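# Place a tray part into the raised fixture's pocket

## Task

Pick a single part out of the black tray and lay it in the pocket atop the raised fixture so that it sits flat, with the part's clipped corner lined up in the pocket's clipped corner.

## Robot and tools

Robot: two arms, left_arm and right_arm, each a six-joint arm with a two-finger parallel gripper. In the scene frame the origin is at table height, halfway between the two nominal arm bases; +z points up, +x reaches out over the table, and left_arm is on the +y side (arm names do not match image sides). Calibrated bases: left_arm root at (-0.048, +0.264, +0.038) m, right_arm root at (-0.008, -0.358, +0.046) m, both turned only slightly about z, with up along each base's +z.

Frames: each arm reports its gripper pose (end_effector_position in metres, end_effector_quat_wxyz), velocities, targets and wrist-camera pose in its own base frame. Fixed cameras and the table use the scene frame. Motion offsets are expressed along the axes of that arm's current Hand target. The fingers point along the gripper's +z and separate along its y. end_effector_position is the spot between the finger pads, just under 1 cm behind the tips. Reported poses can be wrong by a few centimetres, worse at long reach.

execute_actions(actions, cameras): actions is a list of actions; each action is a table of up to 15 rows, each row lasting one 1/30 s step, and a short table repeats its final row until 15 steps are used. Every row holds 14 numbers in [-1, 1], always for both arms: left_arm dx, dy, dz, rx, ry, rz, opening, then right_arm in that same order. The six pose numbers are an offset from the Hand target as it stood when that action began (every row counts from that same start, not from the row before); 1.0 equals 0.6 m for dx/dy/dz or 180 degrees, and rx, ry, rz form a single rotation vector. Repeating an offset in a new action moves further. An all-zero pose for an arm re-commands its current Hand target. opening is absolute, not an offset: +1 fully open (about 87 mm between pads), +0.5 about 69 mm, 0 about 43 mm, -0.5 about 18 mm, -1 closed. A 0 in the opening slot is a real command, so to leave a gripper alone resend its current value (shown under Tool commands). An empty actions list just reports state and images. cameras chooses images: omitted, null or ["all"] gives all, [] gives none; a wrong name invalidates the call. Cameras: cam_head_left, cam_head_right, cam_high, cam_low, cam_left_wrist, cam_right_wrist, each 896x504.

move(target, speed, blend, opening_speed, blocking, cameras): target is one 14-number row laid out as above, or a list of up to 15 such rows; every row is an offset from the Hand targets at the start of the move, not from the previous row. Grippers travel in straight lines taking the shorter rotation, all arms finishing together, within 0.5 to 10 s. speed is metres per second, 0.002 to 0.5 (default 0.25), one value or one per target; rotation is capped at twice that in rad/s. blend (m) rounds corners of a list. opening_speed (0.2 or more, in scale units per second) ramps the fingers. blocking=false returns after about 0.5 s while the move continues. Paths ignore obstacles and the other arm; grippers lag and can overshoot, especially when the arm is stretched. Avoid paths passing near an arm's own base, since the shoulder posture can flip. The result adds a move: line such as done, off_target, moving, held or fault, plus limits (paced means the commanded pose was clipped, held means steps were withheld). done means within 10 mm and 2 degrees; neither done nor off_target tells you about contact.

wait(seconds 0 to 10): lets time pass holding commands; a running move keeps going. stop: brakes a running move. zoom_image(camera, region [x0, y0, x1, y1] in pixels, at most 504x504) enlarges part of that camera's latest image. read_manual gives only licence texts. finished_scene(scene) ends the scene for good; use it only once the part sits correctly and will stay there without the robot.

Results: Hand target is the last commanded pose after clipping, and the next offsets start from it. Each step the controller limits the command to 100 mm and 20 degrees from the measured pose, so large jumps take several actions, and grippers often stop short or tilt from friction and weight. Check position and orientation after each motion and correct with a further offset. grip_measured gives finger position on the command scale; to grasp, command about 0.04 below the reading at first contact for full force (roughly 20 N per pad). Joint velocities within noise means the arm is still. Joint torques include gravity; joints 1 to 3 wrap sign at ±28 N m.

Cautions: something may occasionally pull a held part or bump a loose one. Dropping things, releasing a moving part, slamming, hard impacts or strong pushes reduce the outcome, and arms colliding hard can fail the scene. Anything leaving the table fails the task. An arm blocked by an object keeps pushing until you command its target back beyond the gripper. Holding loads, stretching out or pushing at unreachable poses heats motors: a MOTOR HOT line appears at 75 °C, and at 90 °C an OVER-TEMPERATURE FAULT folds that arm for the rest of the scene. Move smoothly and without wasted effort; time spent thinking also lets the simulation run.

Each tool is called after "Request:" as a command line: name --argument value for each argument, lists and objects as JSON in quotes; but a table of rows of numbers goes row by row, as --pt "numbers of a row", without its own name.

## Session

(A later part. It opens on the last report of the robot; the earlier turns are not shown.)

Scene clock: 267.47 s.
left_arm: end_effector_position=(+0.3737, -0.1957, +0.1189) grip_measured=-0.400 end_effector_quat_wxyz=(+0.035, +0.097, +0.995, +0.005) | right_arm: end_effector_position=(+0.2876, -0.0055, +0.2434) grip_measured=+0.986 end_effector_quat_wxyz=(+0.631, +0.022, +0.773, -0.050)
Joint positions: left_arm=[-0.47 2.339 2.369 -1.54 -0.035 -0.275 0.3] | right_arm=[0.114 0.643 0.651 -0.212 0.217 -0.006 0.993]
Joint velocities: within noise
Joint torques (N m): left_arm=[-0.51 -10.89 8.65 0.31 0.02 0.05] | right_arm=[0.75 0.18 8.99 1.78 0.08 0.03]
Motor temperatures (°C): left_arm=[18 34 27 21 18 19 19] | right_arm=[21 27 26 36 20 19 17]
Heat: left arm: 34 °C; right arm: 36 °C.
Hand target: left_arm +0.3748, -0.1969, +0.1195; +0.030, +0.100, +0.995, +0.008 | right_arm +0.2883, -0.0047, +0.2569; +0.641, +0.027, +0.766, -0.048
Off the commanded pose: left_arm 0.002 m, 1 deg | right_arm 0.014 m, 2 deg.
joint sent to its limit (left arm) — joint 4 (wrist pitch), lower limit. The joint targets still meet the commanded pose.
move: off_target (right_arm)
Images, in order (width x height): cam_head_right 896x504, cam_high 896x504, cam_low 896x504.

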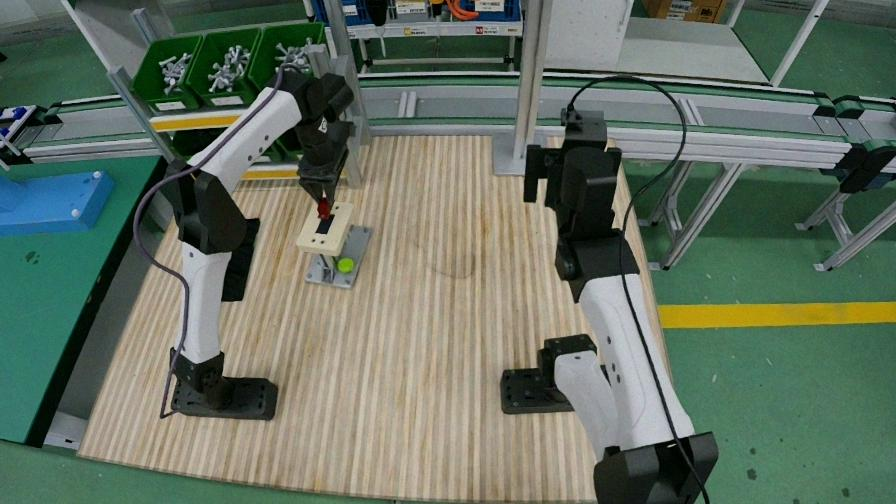

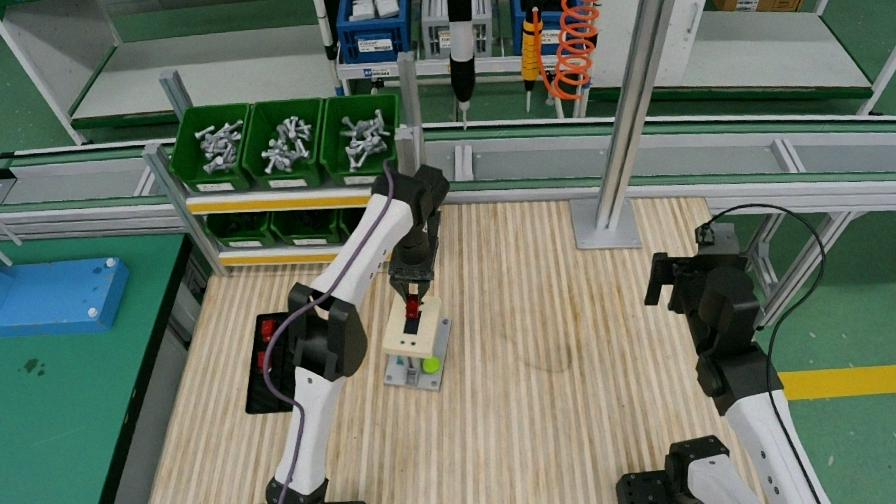

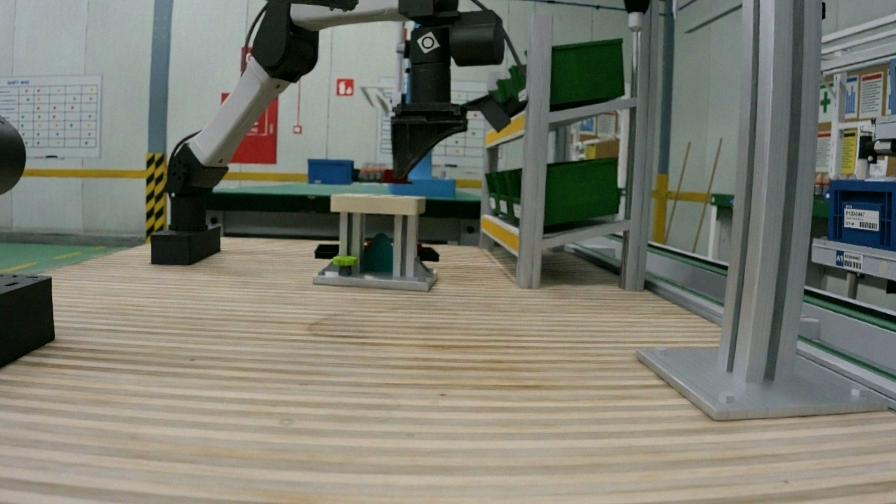

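Request:
move --target '[0.030,0.001,0.003,0,0,0,-0.7,0,0,0,0,0,0,1]' --speed 0.1 --cameras '["cam_left_wrist","cam_high","cam_low"]'

Request:
zoom_image --camera "cam_left_wrist" --region '[320, 150, 560, 390]'

Request:
zoom_image --camera "cam_high" --region '[360, 240, 480, 400]'

Request:
zoom_image --camera "cam_low" --region '[310, 140, 450, 280]'

Scene clock: 282.57 s.
left_arm: end_effector_position=(+0.3531, -0.1880, +0.0990) grip_measured=-0.400 end_effector_quat_wxyz=(-0.004, +0.100, +0.995, +0.020) | right_arm: end_effector_position=(+0.2875, -0.0055, +0.2432) grip_measured=+0.986 end_effector_quat_wxyz=(+0.631, +0.022, +0.774, -0.050)
Joint positions: left_arm=[-0.476 2.302 2.213 -1.504 -0.035 -0.275 0.3] | right_arm=[0.114 0.643 0.651 -0.212 0.218 -0.006 0.993]
Joint velocities: within noise
Joint torques (N m): left_arm=[-0.85 -17.44 5.23 0.57 0.03 -0.05] | right_arm=[0.75 0.16 8.99 1.76 0.06 0.03]
Motor temperatures (°C): left_arm=[18 34 27 21 18 19 20] | right_arm=[21 26 27 36 20 19 17]
Heat: left arm: 34 °C; right arm: 36 °C.
Hand target: left_arm +0.3574, -0.1928, +0.1168; +0.030, +0.100, +0.994, +0.008 | right_arm +0.2883, -0.0047, +0.2569; +0.641, +0.027, +0.766, -0.048
Off the commanded pose: left_arm 0.019 m, 4 deg | right_arm 0.014 m, 2 deg.
move: off_target (left_arm, right_arm)
Images, in order (width x height): cam_high 896x504, cam_low 896x504, cam_left_wrist 896x504.

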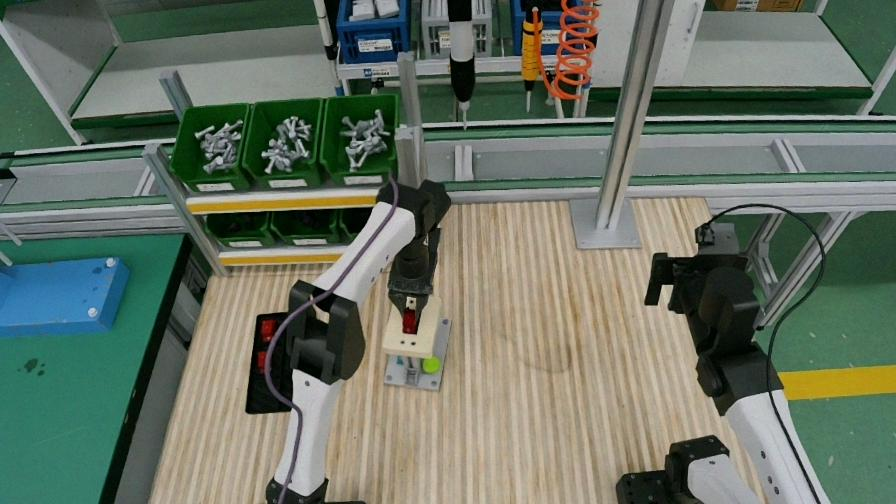

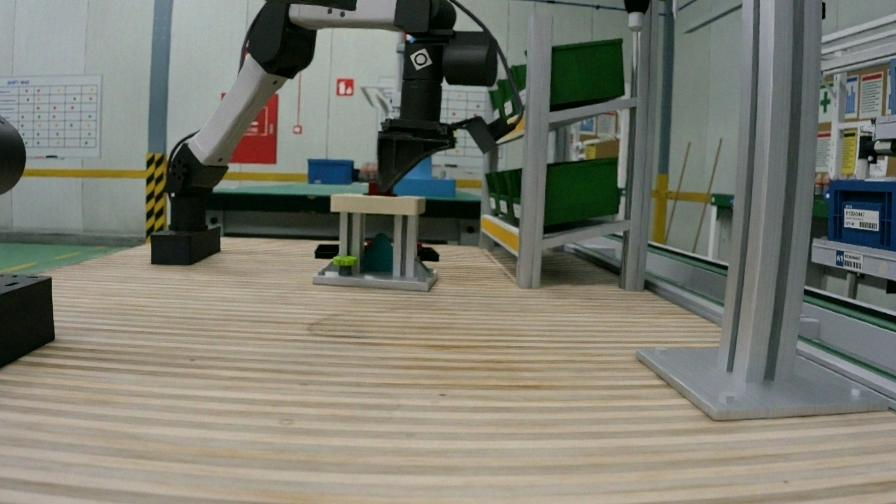

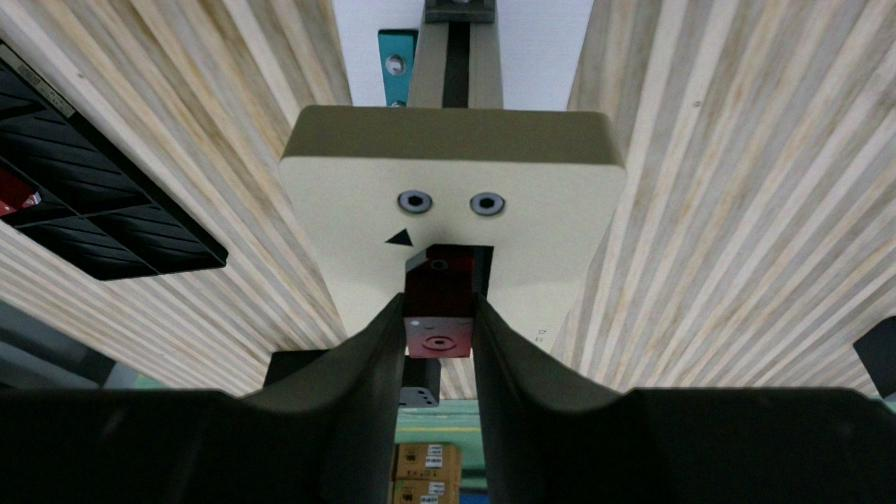

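Scaled by 2.100 from the camera's 896x504 image, which has a finer 1280x720 frame.

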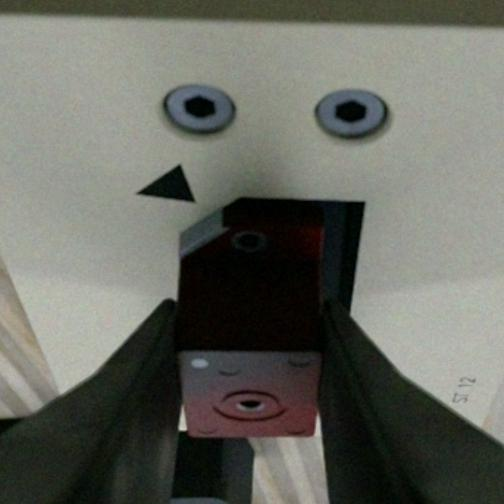

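Scaled by 3.150 from the camera's 896x504 image, which has a finer 1280x720 frame.

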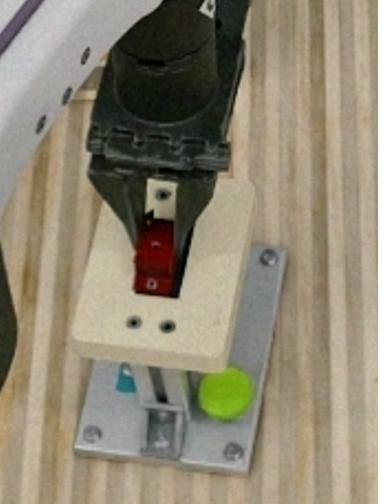

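Scaled by 3.600 from the camera's 896x504 image, which has a finer 1280x720 frame.

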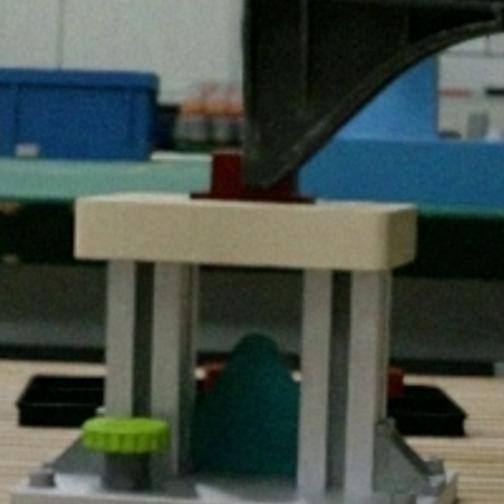

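Request:
move --target '[0.008,0.001,0.017,0,0.002,0,-0.7,0,0,0,0,0,0,1]' --speed 0.06 --cameras '["cam_left_wrist","cam_high","cam_low"]'

Request:
zoom_image --camera "cam_left_wrist" --region '[320, 150, 560, 390]'

Request:
zoom_image --camera "cam_high" --region '[360, 240, 480, 400]'

Request:
zoom_image --camera "cam_low" --region '[310, 140, 450, 280]'

Scene clock: 315.17 s.
left_arm: end_effector_position=(+0.3512, -0.1870, +0.0989) grip_measured=-0.400 end_effector_quat_wxyz=(+0.007, +0.100, +0.995, +0.016) | right_arm: end_effector_position=(+0.2875, -0.0055, +0.2431) grip_measured=+0.986 end_effector_quat_wxyz=(+0.631, +0.022, +0.774, -0.050)
Joint positions: left_arm=[-0.476 2.258 2.142 -1.454 -0.035 -0.275 0.3] | right_arm=[0.114 0.643 0.651 -0.213 0.218 -0.006 0.993]
Joint velocities: within noise
Joint torques (N m): left_arm=[-0.87 -15.08 4.34 0.64 0.04 -0.05] | right_arm=[0.75 0.17 8.98 1.77 0.06 0.03]
Motor temperatures (°C): left_arm=[18 48 26 21 18 18 20] | right_arm=[21 25 28 36 20 19 17]
Heat: left arm: 48 °C; right arm: 36 °C.
Hand target: left_arm +0.3535, -0.1912, +0.1063; +0.027, +0.100, +0.995, +0.008 | right_arm +0.2883, -0.0046, +0.2569; +0.641, +0.027, +0.766, -0.048
Off the commanded pose: left_arm 0.009 m, 3 deg | right_arm 0.014 m, 2 deg.
move: off_target (left_arm, right_arm)
Images, in order (width x height): cam_high 896x504, cam_low 896x504, cam_left_wrist 896x504.

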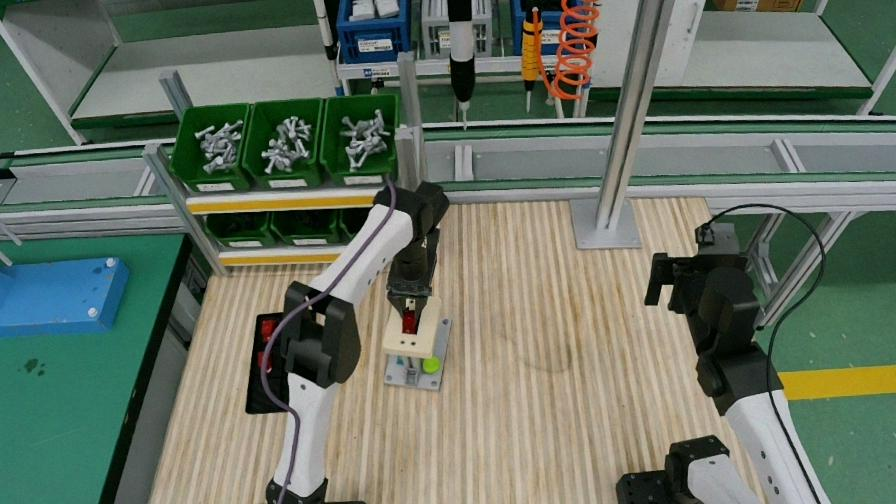

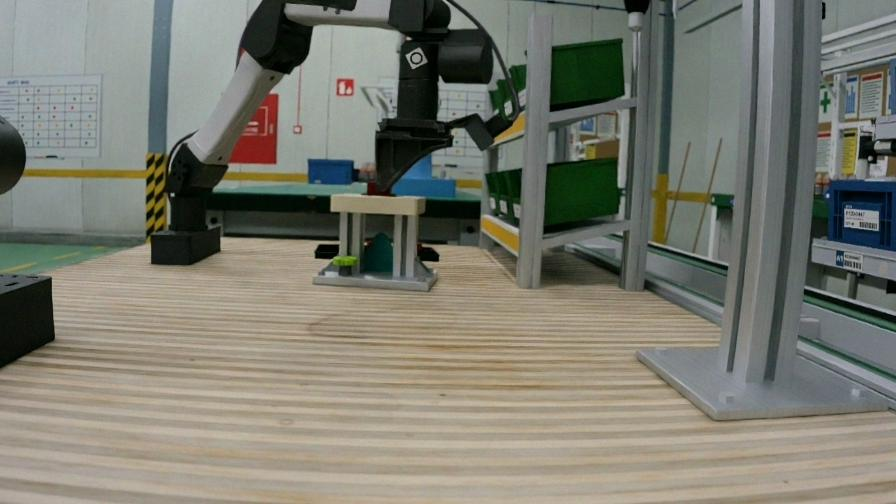

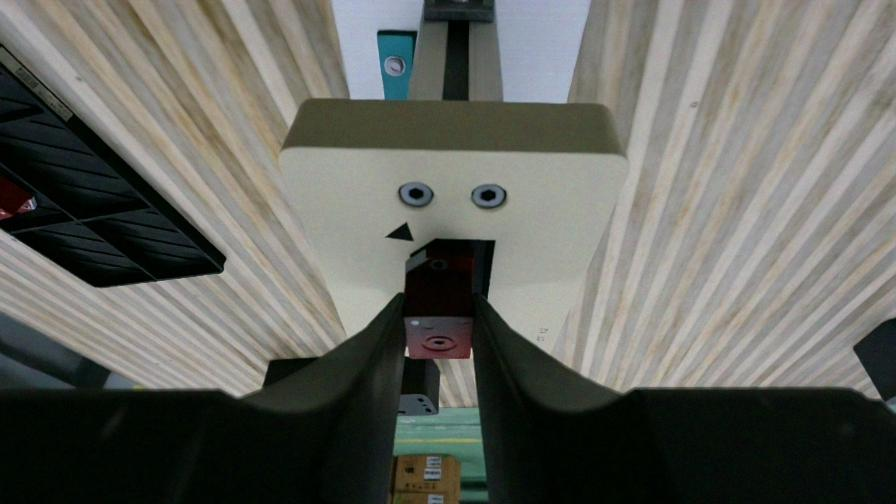

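Scaled by 2.100 from the camera's 896x504 image, which has a finer 1280x720 frame.

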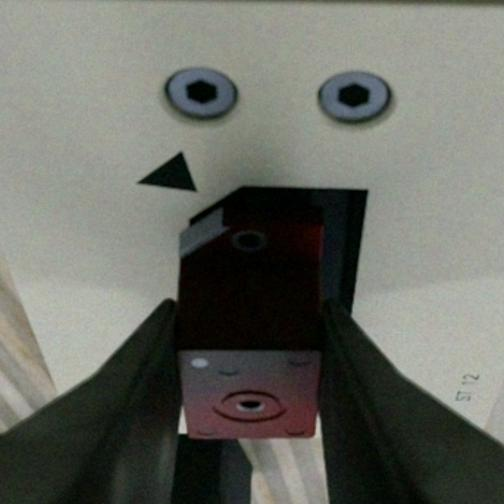

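Scaled by 3.150 from the camera's 896x504 image, which has a finer 1280x720 frame.

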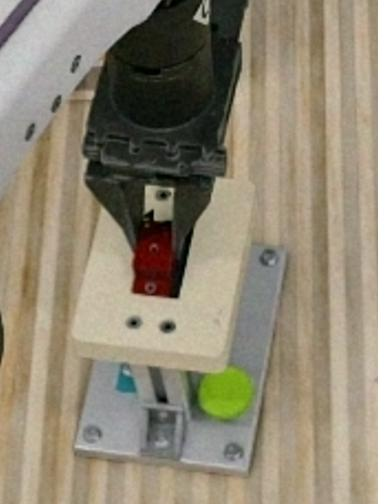

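Scaled by 3.600 from the camera's 896x504 image, which has a finer 1280x720 frame.

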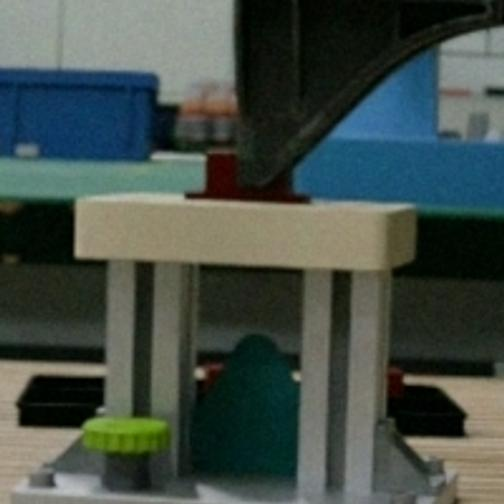

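Request:
move --target '[0,0.001,-0.012,0,-0.004,0,-0.7,0,0,0,0,0,0,1]' --speed 0.06 --cameras '["cam_left_wrist","cam_high","cam_low"]'

Request:
zoom_image --camera "cam_left_wrist" --region '[320, 150, 560, 390]'

Request:
zoom_image --camera "cam_high" --region '[360, 240, 480, 400]'

Request:
zoom_image --camera "cam_low" --region '[310, 140, 450, 280]'

Scene clock: 321.70 s.
left_arm: end_effector_position=(+0.3513, -0.1870, +0.0992) grip_measured=-0.400 end_effector_quat_wxyz=(+0.007, +0.100, +0.995, +0.016) | right_arm: end_effector_position=(+0.2875, -0.0055, +0.2431) grip_measured=+0.986 end_effector_quat_wxyz=(+0.631, +0.022, +0.774, -0.050)
Joint positions: left_arm=[-0.476 2.257 2.141 -1.453 -0.035 -0.275 0.3] | right_arm=[0.114 0.643 0.651 -0.213 0.218 -0.006 0.993]
Joint velocities: within noise
Joint torques (N m): left_arm=[-0.92 -16.38 5.03 0.55 0 -0.05] | right_arm=[0.75 0.16 8.99 1.77 0.06 0.03]
Motor temperatures (°C): left_arm=[18 48 26 21 18 18 20] | right_arm=[21 24 28 36 20 19 17]
Heat: left arm: 48 °C; right arm: 36 °C.
Hand target: left_arm +0.3532, -0.1907, +0.1135; +0.034, +0.100, +0.994, +0.007 | right_arm +0.2883, -0.0046, +0.2569; +0.641, +0.027, +0.766, -0.048
Off the commanded pose: left_arm 0.015 m, 3 deg | right_arm 0.014 m, 2 deg.
move: off_target (left_arm, right_arm)
Images, in order (width x height): cam_high 896x504, cam_low 896x504, cam_left_wrist 896x504.

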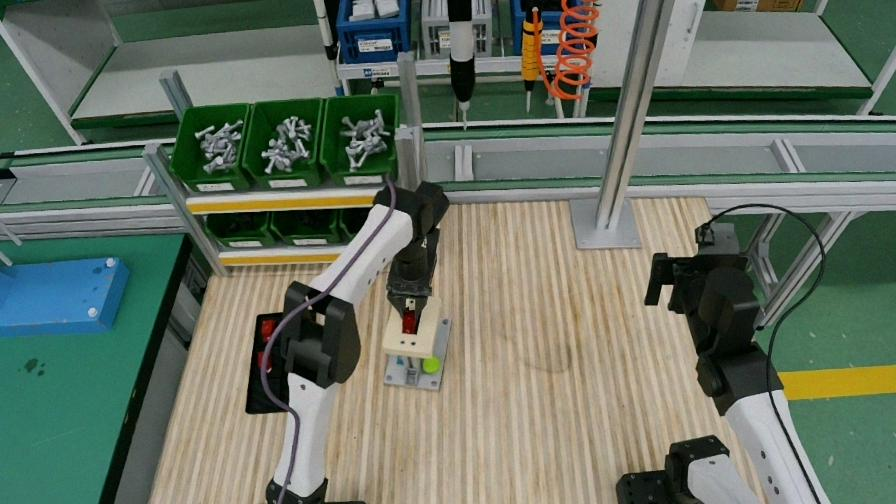

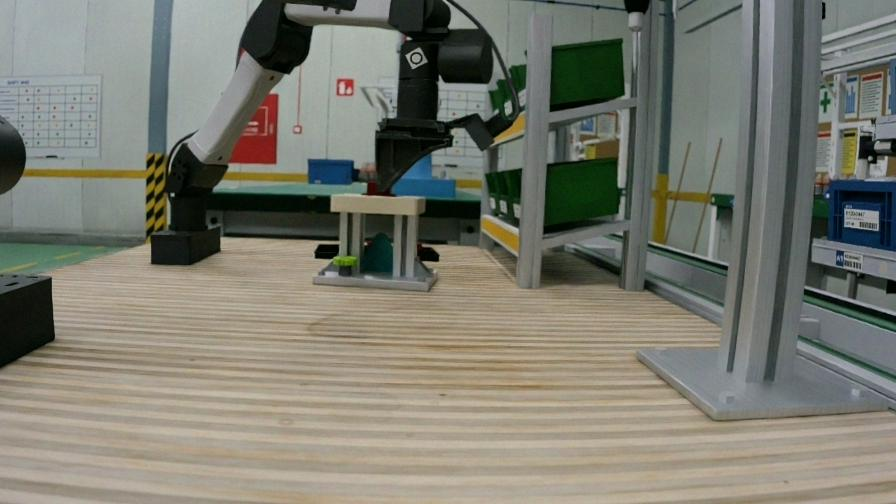

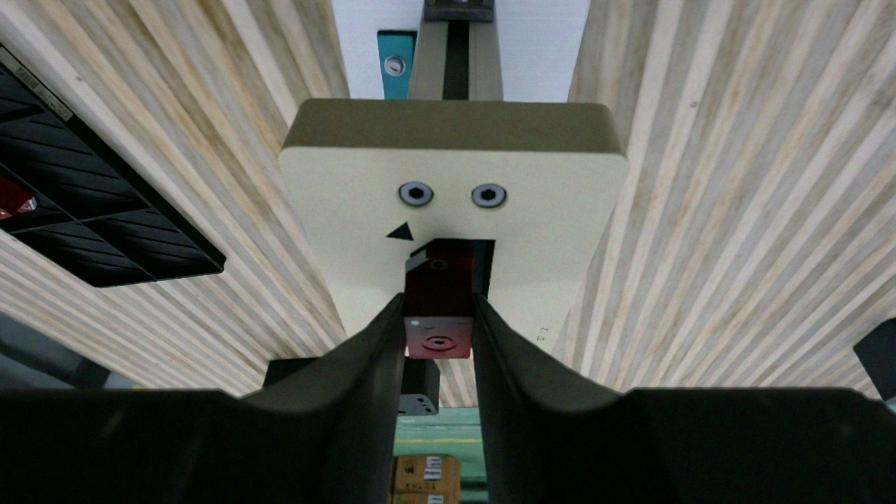

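Scaled by 2.100 from the camera's 896x504 image, which has a finer 1280x720 frame.

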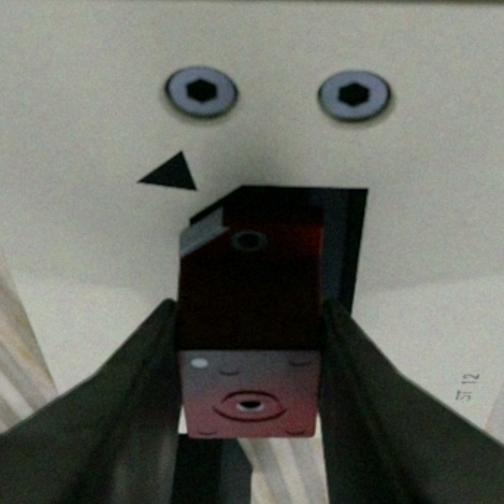

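Scaled by 3.150 from the camera's 896x504 image, which has a finer 1280x720 frame.

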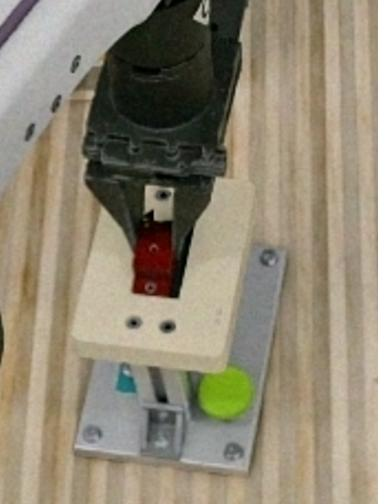

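Scaled by 3.600 from the camera's 896x504 image, which has a finer 1280x720 frame.

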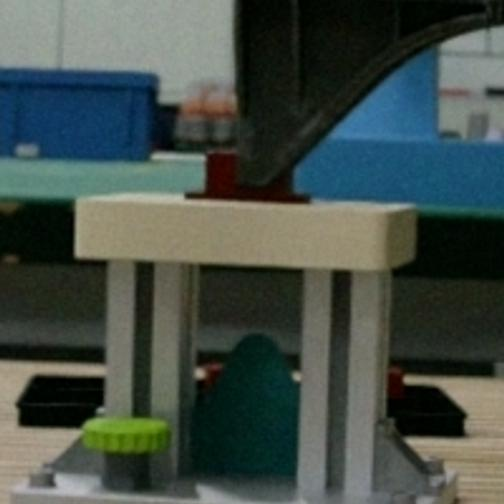

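Request:
move --target '[0,0.001,-0.03,0,0,0,-0.7,0,0,0,0,0,0,1]' --speed 0.1 --cameras '["cam_left_wrist"]'

Request:
zoom_image --camera "cam_left_wrist" --region '[320, 150, 560, 390]'

Scene clock: 327.67 s.
left_arm: end_effector_position=(+0.3534, -0.1881, +0.1113) grip_measured=-0.400 end_effector_quat_wxyz=(+0.015, +0.100, +0.995, +0.013) | right_arm: end_effector_position=(+0.2875, -0.0055, +0.2431) grip_measured=+0.986 end_effector_quat_wxyz=(+0.631, +0.022, +0.774, -0.050)
Joint positions: left_arm=[-0.476 2.257 2.193 -1.487 -0.035 -0.275 0.3] | right_arm=[0.114 0.643 0.651 -0.213 0.218 -0.006 0.993]
Joint velocities: within noise
Joint torques (N m): left_arm=[-0.94 -15.32 8.68 0.16 0 -0.05] | right_arm=[0.76 0.16 8.98 1.77 0.06 0.03]
Motor temperatures (°C): left_arm=[18 49 26 21 18 18 20] | right_arm=[21 24 29 36 20 19 17]
Heat: left arm: 49 °C; right arm: 36 °C.
Hand target: left_arm +0.3521, -0.1902, +0.1315; +0.034, +0.100, +0.994, +0.007 | right_arm +0.2883, -0.0046, +0.2569; +0.641, +0.027, +0.766, -0.048
Off the commanded pose: left_arm 0.020 m, 2 deg | right_arm 0.014 m, 2 deg.
move: off_target (left_arm, right_arm)
Images, in order (width x height): cam_left_wrist 896x504.

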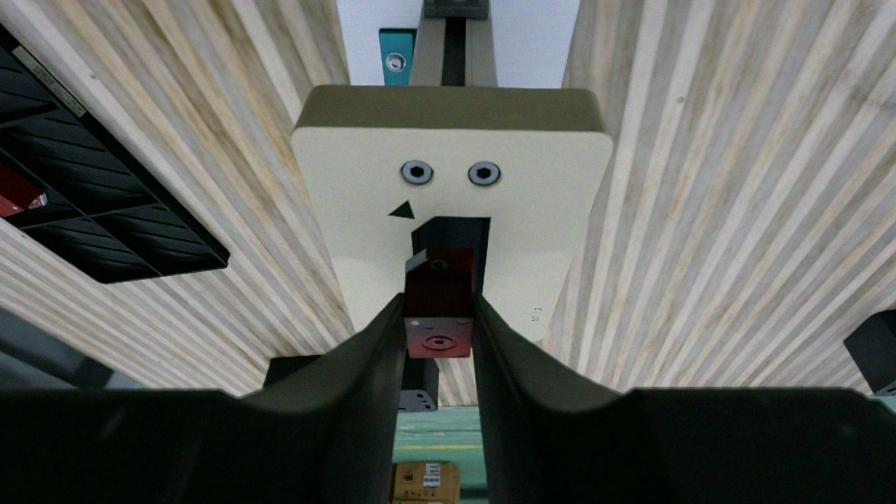

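Scaled by 2.100 from the camera's 896x504 image, which has a finer 1280x720 frame.

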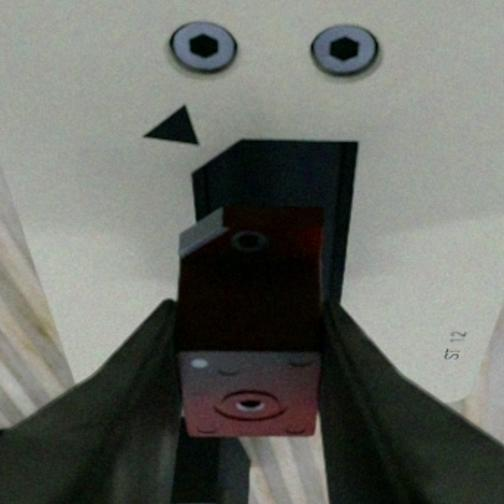

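Request:
move --target '[0,-0.010,0,0,0,0,-0.7,0,0,0,0,0,0,1]' --speed 0.1 --cameras '["cam_left_wrist","cam_high"]'

Request:
zoom_image --camera "cam_left_wrist" --region '[320, 150, 560, 390]'

Request:
zoom_image --camera "cam_high" --region '[360, 240, 480, 400]'

Scene clock: 339.13 s.
left_arm: end_effector_position=(+0.3516, -0.1951, +0.1154) grip_measured=-0.400 end_effector_quat_wxyz=(+0.020, +0.103, +0.994, +0.011) | right_arm: end_effector_position=(+0.2875, -0.0055, +0.2431) grip_measured=+0.986 end_effector_quat_wxyz=(+0.631, +0.022, +0.774, -0.050)
Joint positions: left_arm=[-0.492 2.257 2.21 -1.495 -0.035 -0.285 0.3] | right_arm=[0.114 0.643 0.651 -0.213 0.218 -0.006 0.993]
Joint velocities: within noise
Joint torques (N m): left_arm=[-0.66 -14.22 8.69 0.17 -0.01 -0.07] | right_arm=[0.76 0.16 8.98 1.77 0.06 0.03]
Motor temperatures (°C): left_arm=[18 50 28 21 18 18 20] | right_arm=[21 24 29 36 20 19 17]
Heat: left arm: 50 °C; right arm: 36 °C.
Hand target: left_arm +0.3509, -0.1961, +0.1313; +0.034, +0.100, +0.994, +0.007 | right_arm +0.2883, -0.0046, +0.2569; +0.641, +0.027, +0.766, -0.048
Off the commanded pose: left_arm 0.016 m, 2 deg | right_arm 0.014 m, 2 deg.
move: off_target (left_arm, right_arm)
Images, in order (width x height): cam_high 896x504, cam_left_wrist 896x504.

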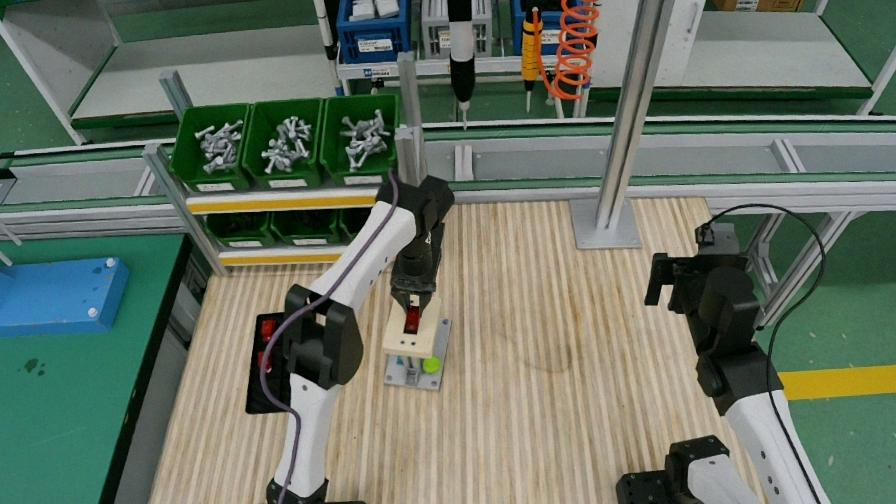

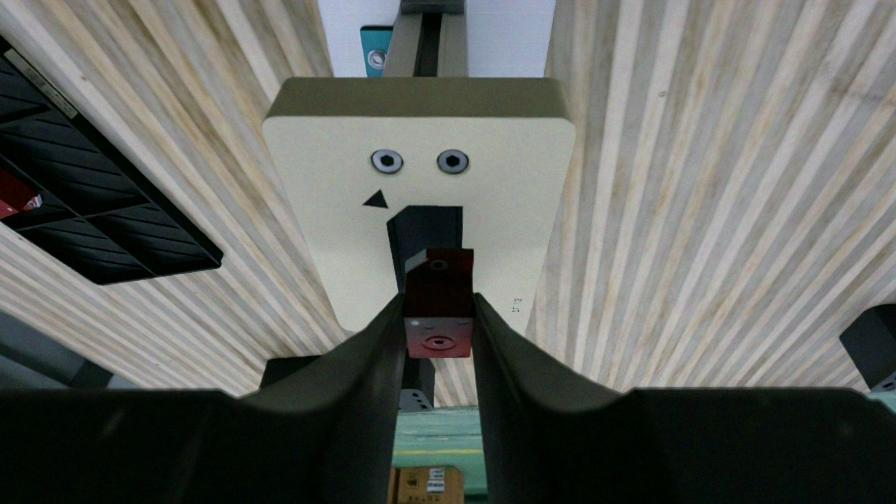

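Scaled by 2.100 from the camera's 896x504 image, which has a finer 1280x720 frame.

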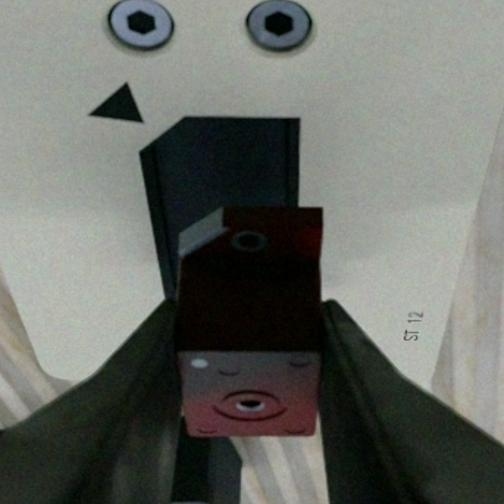

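Scaled by 3.150 from the camera's 896x504 image, which has a finer 1280x720 frame.

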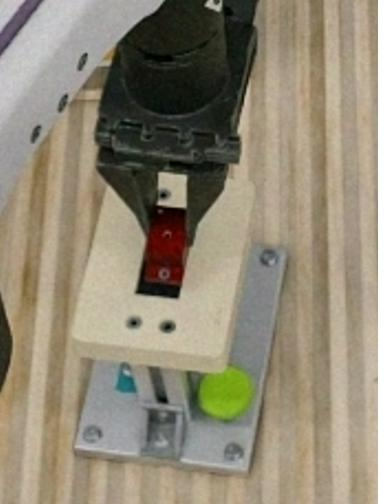

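Request:
move --target '[0,0.010,0.016,0,0,0,-0.7,0,0,0,0,0,0,1]' --speed 0.06 --cameras '["cam_left_wrist","cam_high"]'

Request:
zoom_image --camera "cam_left_wrist" --region '[320, 150, 560, 390]'

Request:
zoom_image --camera "cam_high" --region '[360, 240, 480, 400]'

Scene clock: 347.57 s.
left_arm: end_effector_position=(+0.3483, -0.1914, +0.1077) grip_measured=-0.400 end_effector_quat_wxyz=(+0.008, +0.101, +0.995, +0.015) | right_arm: end_effector_position=(+0.2875, -0.0055, +0.2431) grip_measured=+0.986 end_effector_quat_wxyz=(+0.631, +0.022, +0.774, -0.050)
Joint positions: left_arm=[-0.488 2.257 2.176 -1.486 -0.035 -0.285 0.3] | right_arm=[0.114 0.643 0.651 -0.213 0.218 -0.006 0.993]
Joint velocities: within noise
Joint torques (N m): left_arm=[0.35 -15.94 5.67 0.5 -0.01 0.06] | right_arm=[0.75 0.17 8.98 1.77 0.06 0.03]
Motor temperatures (°C): left_arm=[18 50 28 21 18 18 20] | right_arm=[21 24 29 37 20 19 17]
Heat: left arm: 50 °C; right arm: 37 °C.
Hand target: left_arm +0.3528, -0.1900, +0.1219; +0.034, +0.100, +0.994, +0.007 | right_arm +0.2883, -0.0046, +0.2569; +0.641, +0.027, +0.765, -0.048
Off the commanded pose: left_arm 0.015 m, 3 deg | right_arm 0.014 m, 2 deg.
move: off_target (left_arm, right_arm)
Images, in order (width x height): cam_high 896x504, cam_left_wrist 896x504.

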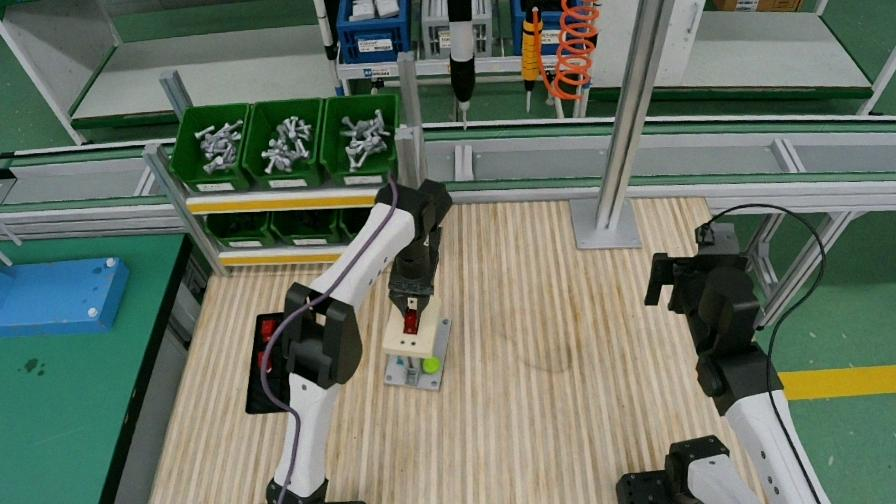

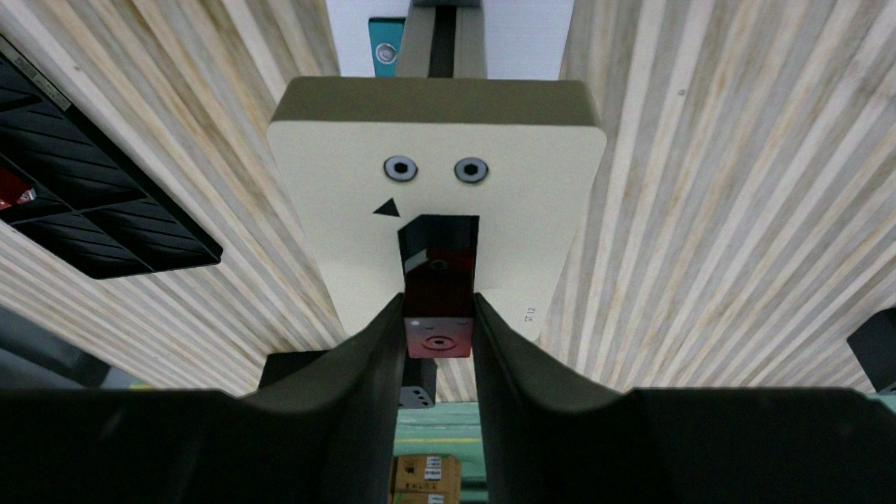

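Scaled by 2.100 from the camera's 896x504 image, which has a finer 1280x720 frame.

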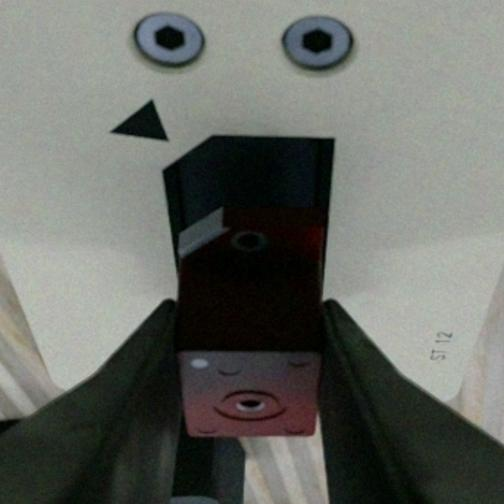

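Scaled by 3.150 from the camera's 896x504 image, which has a finer 1280x720 frame.

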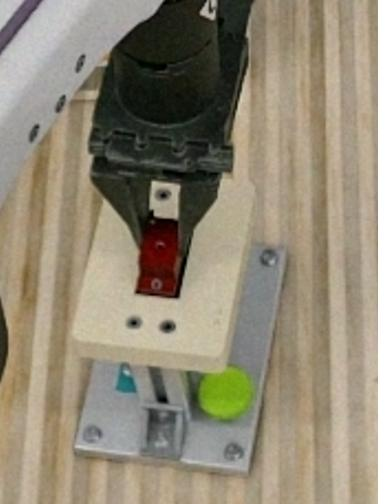

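Request:
move --target '[-0.010,0,0,0,-0.012,0,-0.7,0,0,0,0,0,0,1]' --speed 0.06 --cameras '["cam_left_wrist","cam_high","cam_low"]'

Request:
zoom_image --camera "cam_left_wrist" --region '[320, 150, 560, 390]'

Request:
zoom_image --camera "cam_high" --region '[360, 240, 480, 400]'

Request:
zoom_image --camera "cam_low" --region '[310, 140, 450, 280]'

Scene clock: 356.00 s.
left_arm: end_effector_position=(+0.3531, -0.1935, +0.1007) grip_measured=-0.400 end_effector_quat_wxyz=(+0.017, +0.101, +0.995, +0.013) | right_arm: end_effector_position=(+0.2874, -0.0055, +0.2430) grip_measured=+0.986 end_effector_quat_wxyz=(+0.631, +0.022, +0.774, -0.050)
Joint positions: left_arm=[-0.488 2.257 2.15 -1.443 -0.037 -0.285 0.3] | right_arm=[0.114 0.643 0.651 -0.213 0.218 -0.006 0.993]
Joint velocities: within noise
Joint torques (N m): left_arm=[0.25 -17.83 5.71 0.54 -0.11 0.06] | right_arm=[0.76 0.16 8.98 1.77 0.06 0.03]
Motor temperatures (°C): left_arm=[18 51 28 21 18 18 20] | right_arm=[21 24 29 37 20 19 17]
Heat: left arm: 51 °C; right arm: 37 °C.
Hand target: left_arm +0.3587, -0.1913, +0.1223; +0.052, +0.100, +0.994, +0.005 | right_arm +0.2883, -0.0046, +0.2569; +0.641, +0.027, +0.766, -0.048
Off the commanded pose: left_arm 0.022 m, 4 deg | right_arm 0.014 m, 2 deg.
move: off_target (left_arm, right_arm)
Images, in order (width x height): cam_high 896x504, cam_low 896x504, cam_left_wrist 896x504.

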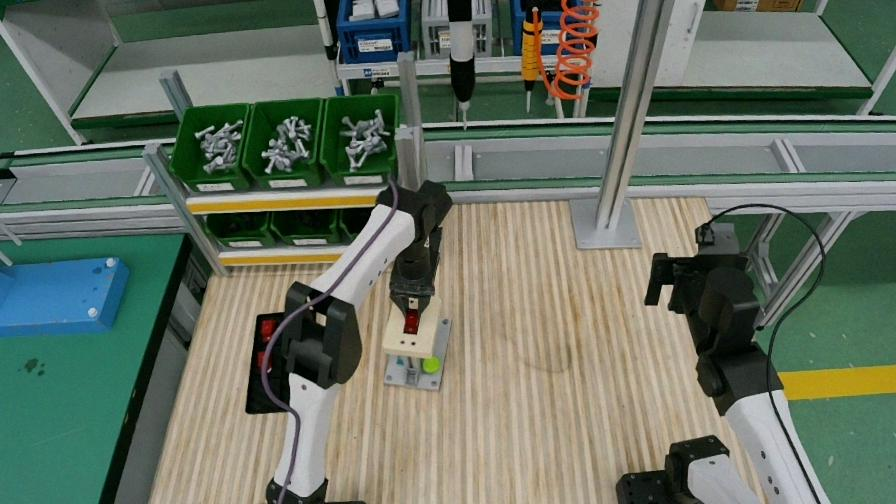

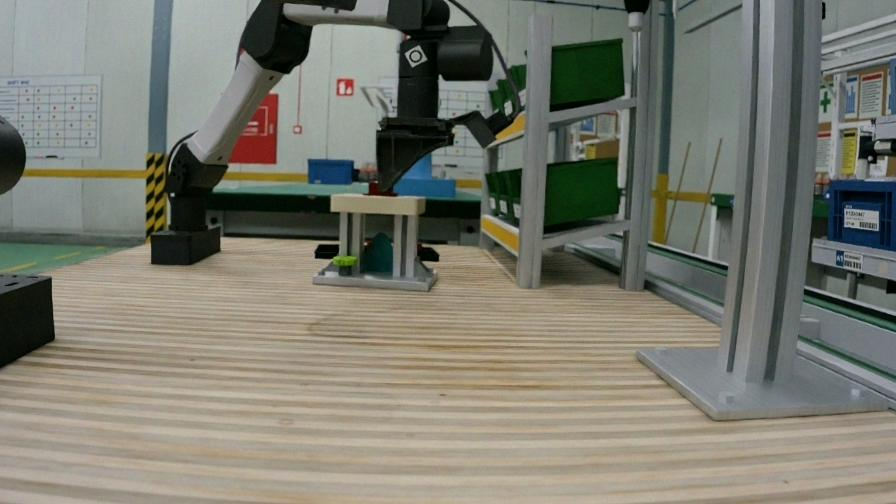

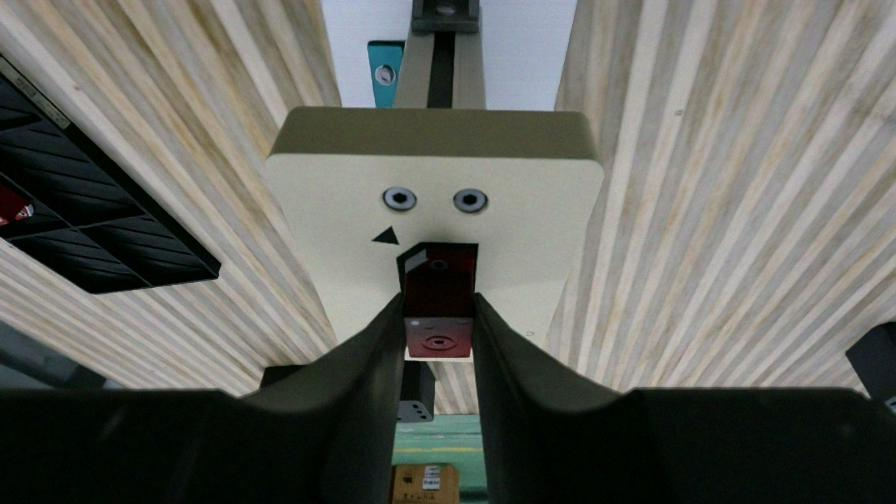

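Scaled by 2.100 from the camera's 896x504 image, which has a finer 1280x720 frame.

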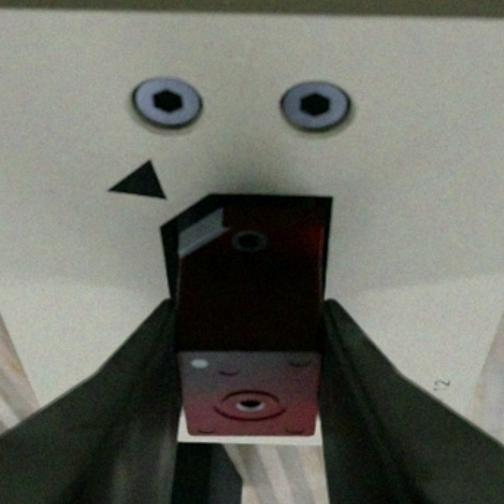

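Scaled by 3.150 from the camera's 896x504 image, which has a finer 1280x720 frame.

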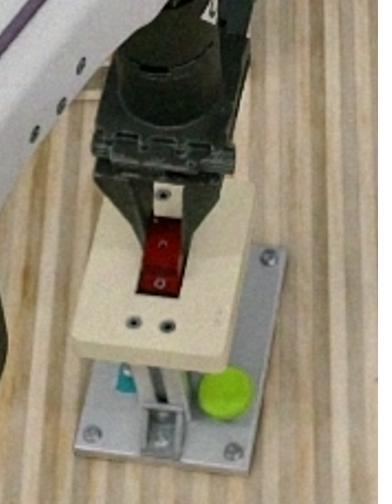

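Scaled by 3.600 from the camera's 896x504 image, which has a finer 1280x720 frame.

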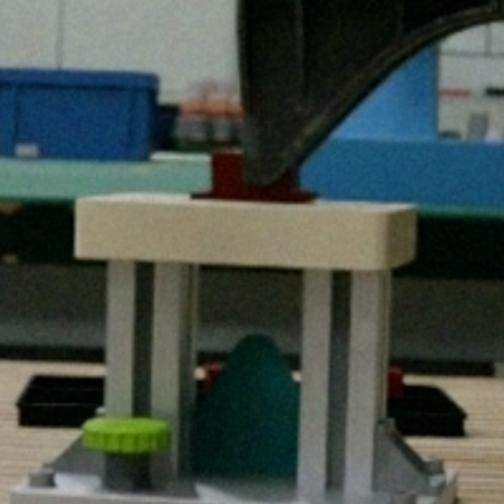

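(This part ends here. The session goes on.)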